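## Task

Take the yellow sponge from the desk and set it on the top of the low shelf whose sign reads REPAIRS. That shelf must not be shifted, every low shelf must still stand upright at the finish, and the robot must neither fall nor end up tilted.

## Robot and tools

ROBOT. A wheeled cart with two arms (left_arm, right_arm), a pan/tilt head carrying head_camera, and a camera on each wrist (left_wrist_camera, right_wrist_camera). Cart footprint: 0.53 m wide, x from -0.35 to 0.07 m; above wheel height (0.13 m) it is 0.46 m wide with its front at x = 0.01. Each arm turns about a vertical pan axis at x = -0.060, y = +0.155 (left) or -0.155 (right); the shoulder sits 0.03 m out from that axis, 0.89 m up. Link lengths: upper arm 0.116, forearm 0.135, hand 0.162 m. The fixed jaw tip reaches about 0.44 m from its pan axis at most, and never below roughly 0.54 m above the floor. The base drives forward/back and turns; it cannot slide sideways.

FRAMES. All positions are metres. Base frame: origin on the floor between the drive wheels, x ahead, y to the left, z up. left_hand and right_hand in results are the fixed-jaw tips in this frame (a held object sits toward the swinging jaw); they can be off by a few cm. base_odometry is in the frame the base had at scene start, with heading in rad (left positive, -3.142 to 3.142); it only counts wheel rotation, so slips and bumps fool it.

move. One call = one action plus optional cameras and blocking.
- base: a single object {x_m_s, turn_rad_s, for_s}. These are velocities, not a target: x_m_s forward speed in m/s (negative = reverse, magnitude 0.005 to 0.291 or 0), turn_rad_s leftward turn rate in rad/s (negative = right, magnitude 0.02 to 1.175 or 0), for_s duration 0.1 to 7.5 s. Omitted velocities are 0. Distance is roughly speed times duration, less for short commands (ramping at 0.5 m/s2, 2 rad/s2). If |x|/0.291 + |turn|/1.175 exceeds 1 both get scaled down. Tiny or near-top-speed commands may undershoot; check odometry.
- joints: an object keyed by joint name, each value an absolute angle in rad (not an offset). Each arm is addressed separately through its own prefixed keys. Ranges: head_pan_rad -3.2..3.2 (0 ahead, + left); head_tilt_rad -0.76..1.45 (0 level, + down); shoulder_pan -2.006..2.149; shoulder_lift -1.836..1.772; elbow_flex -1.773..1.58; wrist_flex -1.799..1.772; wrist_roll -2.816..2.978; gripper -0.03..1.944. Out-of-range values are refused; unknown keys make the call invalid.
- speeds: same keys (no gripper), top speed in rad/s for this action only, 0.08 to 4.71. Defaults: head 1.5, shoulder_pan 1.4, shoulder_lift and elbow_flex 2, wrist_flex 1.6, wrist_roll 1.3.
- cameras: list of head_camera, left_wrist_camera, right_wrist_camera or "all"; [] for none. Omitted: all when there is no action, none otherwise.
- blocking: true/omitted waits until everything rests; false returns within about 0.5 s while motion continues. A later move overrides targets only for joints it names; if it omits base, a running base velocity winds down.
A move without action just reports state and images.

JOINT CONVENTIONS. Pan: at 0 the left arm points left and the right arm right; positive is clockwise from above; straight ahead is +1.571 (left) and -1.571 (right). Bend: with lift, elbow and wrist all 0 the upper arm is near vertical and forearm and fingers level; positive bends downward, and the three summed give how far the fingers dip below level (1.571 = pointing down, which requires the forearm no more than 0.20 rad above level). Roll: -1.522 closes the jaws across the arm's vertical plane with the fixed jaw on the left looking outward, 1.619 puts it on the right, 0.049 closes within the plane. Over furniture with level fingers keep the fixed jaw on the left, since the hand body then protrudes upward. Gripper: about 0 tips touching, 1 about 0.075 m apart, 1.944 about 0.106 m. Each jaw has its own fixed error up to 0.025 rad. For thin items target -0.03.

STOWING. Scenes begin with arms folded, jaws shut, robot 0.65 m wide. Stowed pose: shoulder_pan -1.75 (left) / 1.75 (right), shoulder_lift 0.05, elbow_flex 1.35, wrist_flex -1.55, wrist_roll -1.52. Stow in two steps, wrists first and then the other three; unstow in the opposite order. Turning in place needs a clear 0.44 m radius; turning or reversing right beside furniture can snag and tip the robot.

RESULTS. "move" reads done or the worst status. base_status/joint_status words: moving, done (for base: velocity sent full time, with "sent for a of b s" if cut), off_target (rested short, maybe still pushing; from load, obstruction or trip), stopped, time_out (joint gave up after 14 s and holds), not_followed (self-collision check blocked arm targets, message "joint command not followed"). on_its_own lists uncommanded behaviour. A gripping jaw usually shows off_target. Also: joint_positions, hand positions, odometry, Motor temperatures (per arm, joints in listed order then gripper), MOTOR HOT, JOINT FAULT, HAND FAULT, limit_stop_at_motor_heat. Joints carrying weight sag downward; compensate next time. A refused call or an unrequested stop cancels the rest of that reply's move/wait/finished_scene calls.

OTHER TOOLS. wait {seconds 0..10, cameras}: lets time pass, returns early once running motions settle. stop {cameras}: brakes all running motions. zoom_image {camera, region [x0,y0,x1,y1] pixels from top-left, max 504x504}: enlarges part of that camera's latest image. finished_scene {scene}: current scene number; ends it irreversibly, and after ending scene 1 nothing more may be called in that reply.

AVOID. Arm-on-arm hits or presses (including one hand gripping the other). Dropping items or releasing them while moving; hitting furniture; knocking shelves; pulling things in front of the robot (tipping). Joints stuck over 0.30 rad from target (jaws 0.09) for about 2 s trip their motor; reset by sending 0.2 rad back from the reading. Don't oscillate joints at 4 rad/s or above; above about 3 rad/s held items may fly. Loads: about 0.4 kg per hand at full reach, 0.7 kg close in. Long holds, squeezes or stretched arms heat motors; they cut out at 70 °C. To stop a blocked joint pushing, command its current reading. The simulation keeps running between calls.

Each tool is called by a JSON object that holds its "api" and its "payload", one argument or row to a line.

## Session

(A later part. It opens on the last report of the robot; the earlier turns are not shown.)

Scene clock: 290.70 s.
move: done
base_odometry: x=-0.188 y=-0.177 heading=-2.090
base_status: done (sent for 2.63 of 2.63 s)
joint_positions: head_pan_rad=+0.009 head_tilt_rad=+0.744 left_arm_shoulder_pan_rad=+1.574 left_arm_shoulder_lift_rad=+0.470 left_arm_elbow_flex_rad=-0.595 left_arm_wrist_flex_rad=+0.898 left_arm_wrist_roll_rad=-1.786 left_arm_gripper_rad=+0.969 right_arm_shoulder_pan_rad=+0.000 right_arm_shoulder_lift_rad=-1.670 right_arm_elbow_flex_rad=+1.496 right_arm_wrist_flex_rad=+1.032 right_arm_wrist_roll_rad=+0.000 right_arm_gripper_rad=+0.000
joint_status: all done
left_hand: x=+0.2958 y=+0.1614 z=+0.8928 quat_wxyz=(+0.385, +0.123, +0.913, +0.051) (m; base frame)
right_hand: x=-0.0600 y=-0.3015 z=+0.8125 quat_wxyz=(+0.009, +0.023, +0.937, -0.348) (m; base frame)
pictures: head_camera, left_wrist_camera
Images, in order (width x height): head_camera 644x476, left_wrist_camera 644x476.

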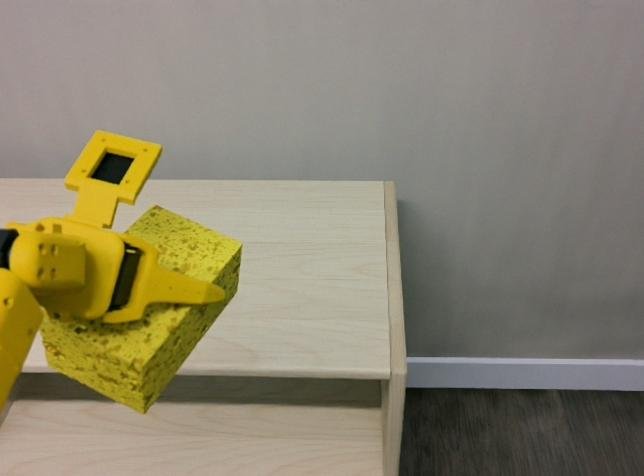

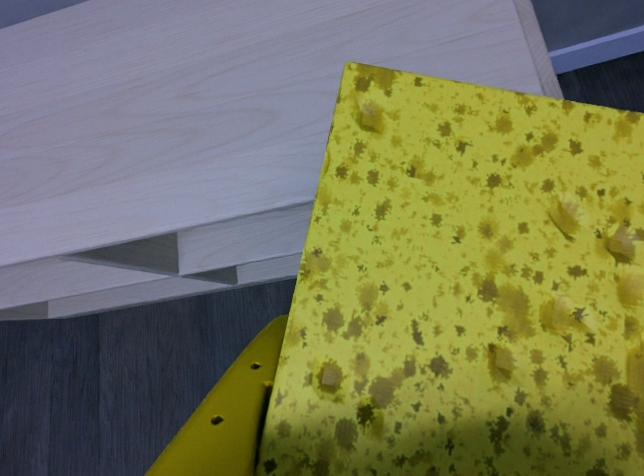

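{"api": "move", "payload": {
  "base": {"x_m_s":0.2,"for_s":1.4}
}}

{"api": "move", "payload": {
  "joints": {"left_arm_shoulder_lift_rad":1.33,"left_arm_elbow_flex_rad":-0.62,"left_arm_wrist_flex_rad":-0.01},
  "speeds": {"left_arm_shoulder_lift_rad":0.6,"left_arm_wrist_flex_rad":0.6},
  "cameras": ["head_camera","left_wrist_camera"]
}}

Scene clock: 306.63 s.
move: done
base_odometry: x=-0.327 y=-0.421 heading=-2.088
base_status: done (sent for 1.4 of 1.4 s)
joint_positions: head_pan_rad=+0.009 head_tilt_rad=+0.744 left_arm_shoulder_pan_rad=+1.574 left_arm_shoulder_lift_rad=+0.468 left_arm_elbow_flex_rad=-0.595 left_arm_wrist_flex_rad=+0.898 left_arm_wrist_roll_rad=-1.786 left_arm_gripper_rad=+0.969 right_arm_shoulder_pan_rad=+0.001 right_arm_shoulder_lift_rad=-1.670 right_arm_elbow_flex_rad=+1.496 right_arm_wrist_flex_rad=+1.032 right_arm_wrist_roll_rad=+0.000 right_arm_gripper_rad=+0.000
joint_status: not commanded
left_hand: x=+0.2958 y=+0.1614 z=+0.8933 quat_wxyz=(+0.386, +0.123, +0.913, +0.051) (m; base frame)
right_hand: x=-0.0602 y=-0.3015 z=+0.8125 quat_wxyz=(+0.008, +0.023, +0.937, -0.348) (m; base frame)
pictures: none

Scene clock: 308.77 s.
move: done
base_odometry: x=-0.327 y=-0.421 heading=-2.088
base_status: not commanded
joint_positions: head_pan_rad=+0.009 head_tilt_rad=+0.744 left_arm_shoulder_pan_rad=+1.574 left_arm_shoulder_lift_rad=+1.349 left_arm_elbow_flex_rad=-0.595 left_arm_wrist_flex_rad=+0.005 left_arm_wrist_roll_rad=-1.786 left_arm_gripper_rad=+0.969 right_arm_shoulder_pan_rad=+0.001 right_arm_shoulder_lift_rad=-1.670 right_arm_elbow_flex_rad=+1.496 right_arm_wrist_flex_rad=+1.032 right_arm_wrist_roll_rad=+0.000 right_arm_gripper_rad=+0.000
joint_status: all done
left_hand: x=+0.3060 y=+0.1613 z=+0.6937 quat_wxyz=(+0.391, +0.122, +0.911, +0.051) (m; base frame)
right_hand: x=-0.0602 y=-0.3015 z=+0.8125 quat_wxyz=(+0.008, +0.023, +0.937, -0.348) (m; base frame)
pictures: head_camera, left_wrist_camera
Images, in order (width x height): head_camera 644x476, left_wrist_camera 644x476.

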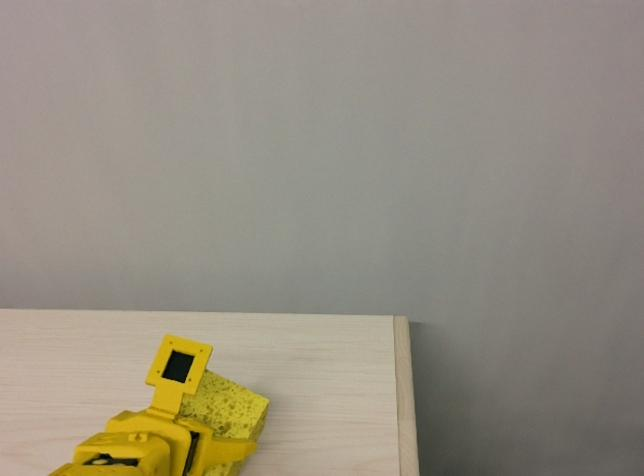

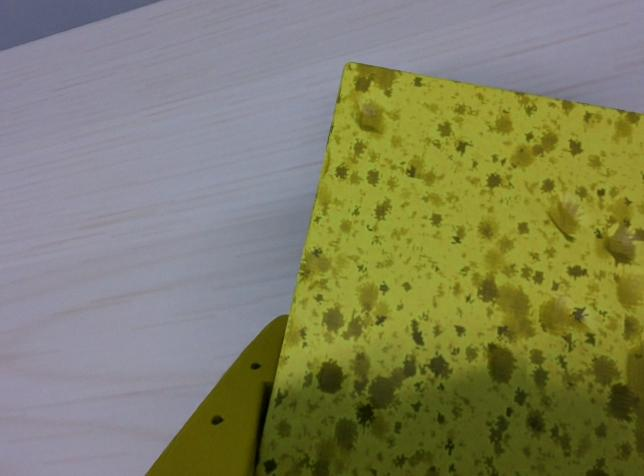

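{"api": "move", "payload": {
  "joints": {"left_arm_shoulder_lift_rad":1.57,"left_arm_wrist_flex_rad":-0.21},
  "speeds": {"left_arm_shoulder_lift_rad":0.2,"left_arm_wrist_flex_rad":0.2},
  "cameras": ["head_camera","left_wrist_camera"]
}}

Scene clock: 315.03 s.
move: done
base_odometry: x=-0.327 y=-0.421 heading=-2.088
base_status: not commanded
joint_positions: head_pan_rad=+0.009 head_tilt_rad=+0.744 left_arm_shoulder_pan_rad=+1.574 left_arm_shoulder_lift_rad=+1.561 left_arm_elbow_flex_rad=-0.612 left_arm_wrist_flex_rad=-0.210 left_arm_wrist_roll_rad=-1.777 left_arm_gripper_rad=+0.969 right_arm_shoulder_pan_rad=+0.001 right_arm_shoulder_lift_rad=-1.670 right_arm_elbow_flex_rad=+1.496 right_arm_wrist_flex_rad=+1.032 right_arm_wrist_roll_rad=+0.000 right_arm_gripper_rad=+0.000
joint_status: all done
left_hand: x=+0.2859 y=+0.1614 z=+0.6537 quat_wxyz=(+0.401, +0.118, +0.907, +0.051) (m; base frame)
right_hand: x=-0.0602 y=-0.3015 z=+0.8125 quat_wxyz=(+0.008, +0.023, +0.937, -0.348) (m; base frame)
pictures: head_camera, left_wrist_camera
Images, in order (width x height): head_camera 644x476, left_wrist_camera 644x476.

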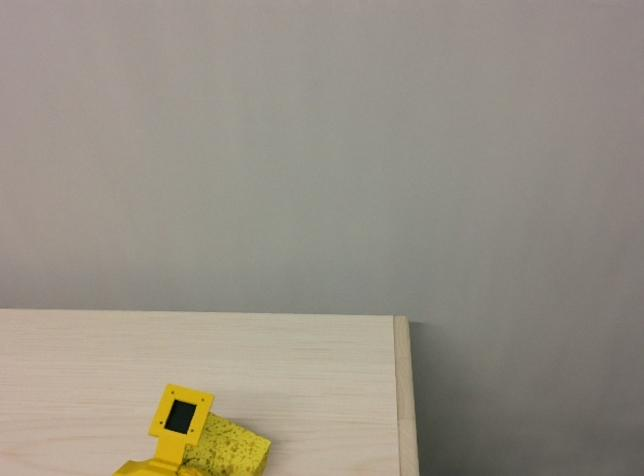

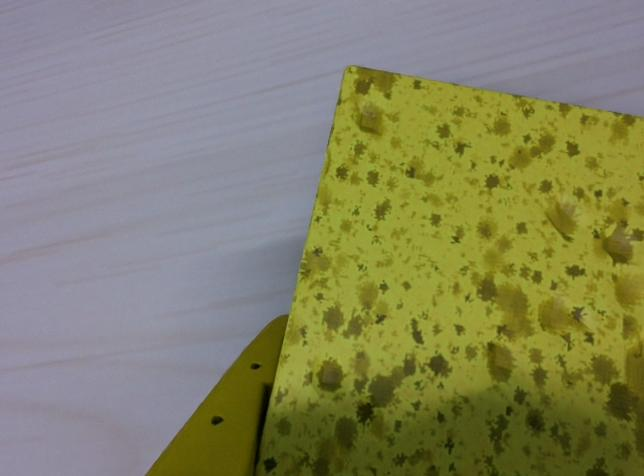

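{"api": "move", "payload": {
  "joints": {"left_arm_shoulder_lift_rad":1.66,"left_arm_wrist_flex_rad":-0.28},
  "speeds": {"left_arm_shoulder_lift_rad":0.2,"left_arm_wrist_flex_rad":0.2},
  "cameras": ["left_wrist_camera"]
}}

Scene clock: 320.83 s.
move: done
base_odometry: x=-0.327 y=-0.421 heading=-2.088
base_status: not commanded
joint_positions: head_pan_rad=+0.009 head_tilt_rad=+0.744 left_arm_shoulder_pan_rad=+1.574 left_arm_shoulder_lift_rad=+1.597 left_arm_elbow_flex_rad=-0.622 left_arm_wrist_flex_rad=-0.280 left_arm_wrist_roll_rad=-1.777 left_arm_gripper_rad=+0.969 right_arm_shoulder_pan_rad=+0.001 right_arm_shoulder_lift_rad=-1.670 right_arm_elbow_flex_rad=+1.496 right_arm_wrist_flex_rad=+1.032 right_arm_wrist_roll_rad=+0.000 right_arm_gripper_rad=+0.000
joint_status: all done
left_hand: x=+0.2866 y=+0.1614 z=+0.6528 quat_wxyz=(+0.421, +0.117, +0.898, +0.053) (m; base frame)
right_hand: x=-0.0602 y=-0.3015 z=+0.8125 quat_wxyz=(+0.008, +0.023, +0.937, -0.348) (m; base frame)
pictures: left_wrist_camera
Images, in order (width x height): left_wrist_camera 644x476.

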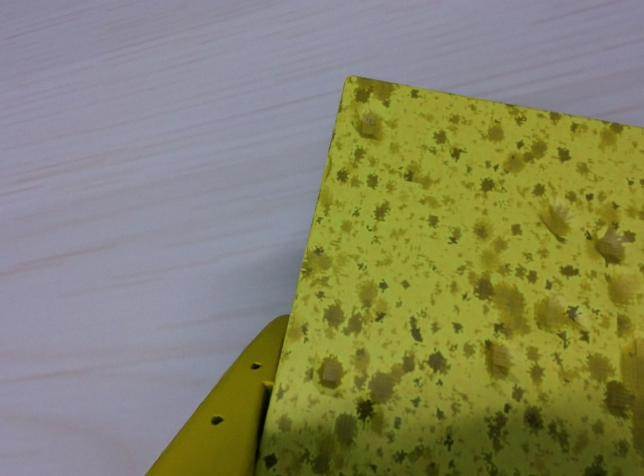

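{"api": "move", "payload": {
  "joints": {"left_arm_shoulder_lift_rad":1.61,"left_arm_wrist_flex_rad":-0.2},
  "speeds": {"left_arm_wrist_flex_rad":0.2}
}}

{"api": "move", "payload": {
  "joints": {"left_arm_gripper_rad":1.15}
}}

{"api": "move", "payload": {
  "joints": {"left_arm_gripper_rad":1.6},
  "cameras": ["left_wrist_camera","head_camera"]
}}

Scene clock: 330.60 s.
move: off_target
base_odometry: x=-0.327 y=-0.421 heading=-2.088
base_status: not commanded
joint_positions: head_pan_rad=+0.009 head_tilt_rad=+0.744 left_arm_shoulder_pan_rad=+1.572 left_arm_shoulder_lift_rad=+1.590 left_arm_elbow_flex_rad=-0.631 left_arm_wrist_flex_rad=-0.234 left_arm_wrist_roll_rad=-1.777 left_arm_gripper_rad=+0.969 right_arm_shoulder_pan_rad=+0.001 right_arm_shoulder_lift_rad=-1.670 right_arm_elbow_flex_rad=+1.496 right_arm_wrist_flex_rad=+1.032 right_arm_wrist_roll_rad=+0.000 right_arm_gripper_rad=+0.000
joint_status: left_arm_wrist_flex_rad off_target (ended at -0.235, target -0.200); the others done
left_hand: x=+0.2857 y=+0.1619 z=+0.6515 quat_wxyz=(+0.408, +0.117, +0.904, +0.052) (m; base frame)
right_hand: x=-0.0602 y=-0.3015 z=+0.8125 quat_wxyz=(+0.008, +0.023, +0.937, -0.348) (m; base frame)
pictures: none

Scene clock: 331.33 s.
move: done
base_odometry: x=-0.327 y=-0.421 heading=-2.088
base_status: not commanded
joint_positions: head_pan_rad=+0.009 head_tilt_rad=+0.744 left_arm_shoulder_pan_rad=+1.571 left_arm_shoulder_lift_rad=+1.593 left_arm_elbow_flex_rad=-0.633 left_arm_wrist_flex_rad=-0.217 left_arm_wrist_roll_rad=-1.777 left_arm_gripper_rad=+1.146 right_arm_shoulder_pan_rad=+0.001 right_arm_shoulder_lift_rad=-1.670 right_arm_elbow_flex_rad=+1.496 right_arm_wrist_flex_rad=+1.032 right_arm_wrist_roll_rad=+0.000 right_arm_gripper_rad=+0.000
joint_status: all done
left_hand: x=+0.2835 y=+0.1625 z=+0.6488 quat_wxyz=(+0.399, +0.116, +0.908, +0.051) (m; base frame)
right_hand: x=-0.0602 y=-0.3015 z=+0.8125 quat_wxyz=(+0.008, +0.023, +0.937, -0.348) (m; base frame)
pictures: none

Scene clock: 332.13 s.
move: done
base_odometry: x=-0.327 y=-0.421 heading=-2.088
base_status: not commanded
joint_positions: head_pan_rad=+0.009 head_tilt_rad=+0.744 left_arm_shoulder_pan_rad=+1.571 left_arm_shoulder_lift_rad=+1.614 left_arm_elbow_flex_rad=-0.621 left_arm_wrist_flex_rad=-0.201 left_arm_wrist_roll_rad=-1.777 left_arm_gripper_rad=+1.592 right_arm_shoulder_pan_rad=+0.000 right_arm_shoulder_lift_rad=-1.670 right_arm_elbow_flex_rad=+1.496 right_arm_wrist_flex_rad=+1.032 right_arm_wrist_roll_rad=+0.000 right_arm_gripper_rad=+0.000
joint_status: all done
left_hand: x=+0.2735 y=+0.1625 z=+0.6378 quat_wxyz=(+0.376, +0.118, +0.918, +0.048) (m; base frame)
right_hand: x=-0.0600 y=-0.3015 z=+0.8125 quat_wxyz=(+0.009, +0.023, +0.937, -0.348) (m; base frame)
pictures: head_camera, left_wrist_camera
Images, in order (width x height): head_camera 644x476, left_wrist_camera 644x476.

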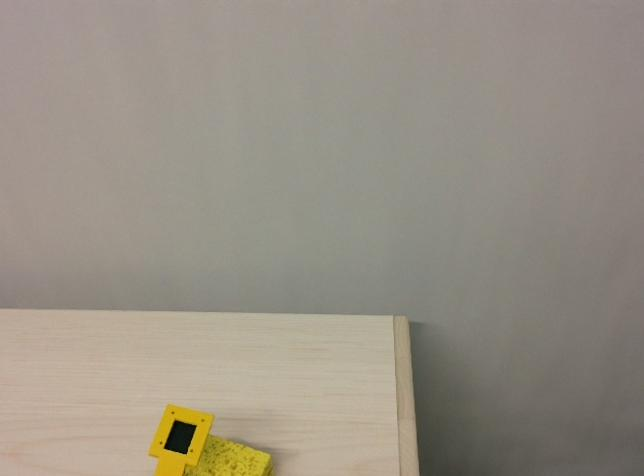

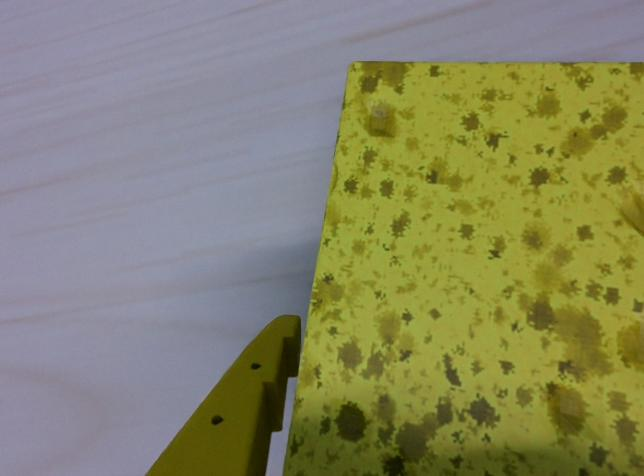

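Released. Raise slowly.

{"api": "move", "payload": {
  "joints": {"left_arm_gripper_rad":1.9}
}}

{"api": "move", "payload": {
  "joints": {"left_arm_shoulder_lift_rad":0.7,"left_arm_elbow_flex_rad":-0.62,"left_arm_wrist_flex_rad":0.7,"head_tilt_rad":0.9},
  "speeds": {"left_arm_shoulder_lift_rad":0.5,"left_arm_wrist_flex_rad":0.5},
  "cameras": ["left_wrist_camera","head_camera"]
}}

Scene clock: 338.30 s.
move: done
base_odometry: x=-0.327 y=-0.421 heading=-2.088
base_status: not commanded
joint_positions: head_pan_rad=+0.009 head_tilt_rad=+0.744 left_arm_shoulder_pan_rad=+1.571 left_arm_shoulder_lift_rad=+1.620 left_arm_elbow_flex_rad=-0.621 left_arm_wrist_flex_rad=-0.201 left_arm_wrist_roll_rad=-1.777 left_arm_gripper_rad=+1.891 right_arm_shoulder_pan_rad=+0.000 right_arm_shoulder_lift_rad=-1.670 right_arm_elbow_flex_rad=+1.496 right_arm_wrist_flex_rad=+1.032 right_arm_wrist_roll_rad=+0.000 right_arm_gripper_rad=+0.000
joint_status: all done
left_hand: x=+0.2719 y=+0.1625 z=+0.6359 quat_wxyz=(+0.373, +0.118, +0.919, +0.048) (m; base frame)
right_hand: x=-0.0600 y=-0.3015 z=+0.8125 quat_wxyz=(+0.009, +0.023, +0.937, -0.348) (m; base frame)
pictures: none

Scene clock: 340.67 s.
move: done
base_odometry: x=-0.327 y=-0.421 heading=-2.088
base_status: not commanded
joint_positions: head_pan_rad=+0.009 head_tilt_rad=+0.894 left_arm_shoulder_pan_rad=+1.571 left_arm_shoulder_lift_rad=+0.771 left_arm_elbow_flex_rad=-0.618 left_arm_wrist_flex_rad=+0.698 left_arm_wrist_roll_rad=-1.777 left_arm_gripper_rad=+1.891 right_arm_shoulder_pan_rad=+0.000 right_arm_shoulder_lift_rad=-1.670 right_arm_elbow_flex_rad=+1.496 right_arm_wrist_flex_rad=+1.032 right_arm_wrist_roll_rad=+0.000 right_arm_gripper_rad=+0.000
joint_status: all done
left_hand: x=+0.3101 y=+0.1625 z=+0.8203 quat_wxyz=(+0.349, +0.119, +0.928, +0.045) (m; base frame)
right_hand: x=-0.0600 y=-0.3015 z=+0.8125 quat_wxyz=(+0.009, +0.023, +0.937, -0.348) (m; base frame)
pictures: head_camera, left_wrist_camera
Images, in order (width x height): head_camera 644x476, left_wrist_camera 644x476.

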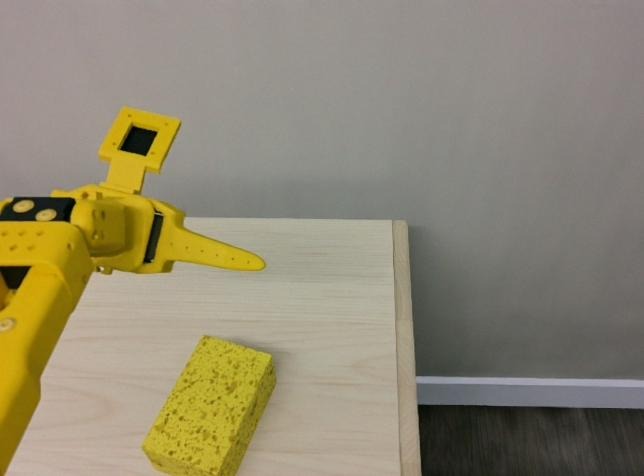

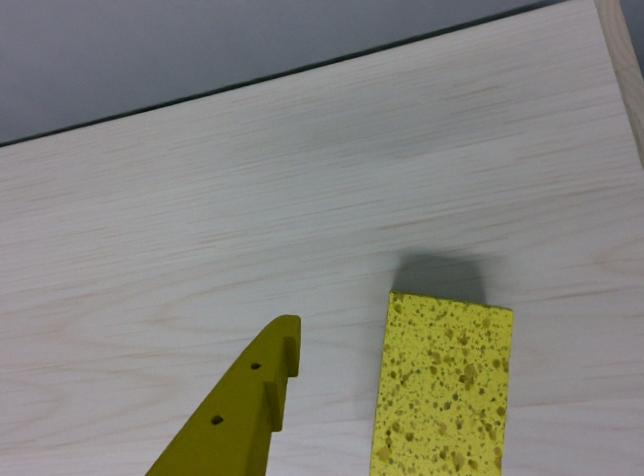

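{"api": "finished_scene", "payload": {
  "scene": 2
}}

The scene is finished: the task was done.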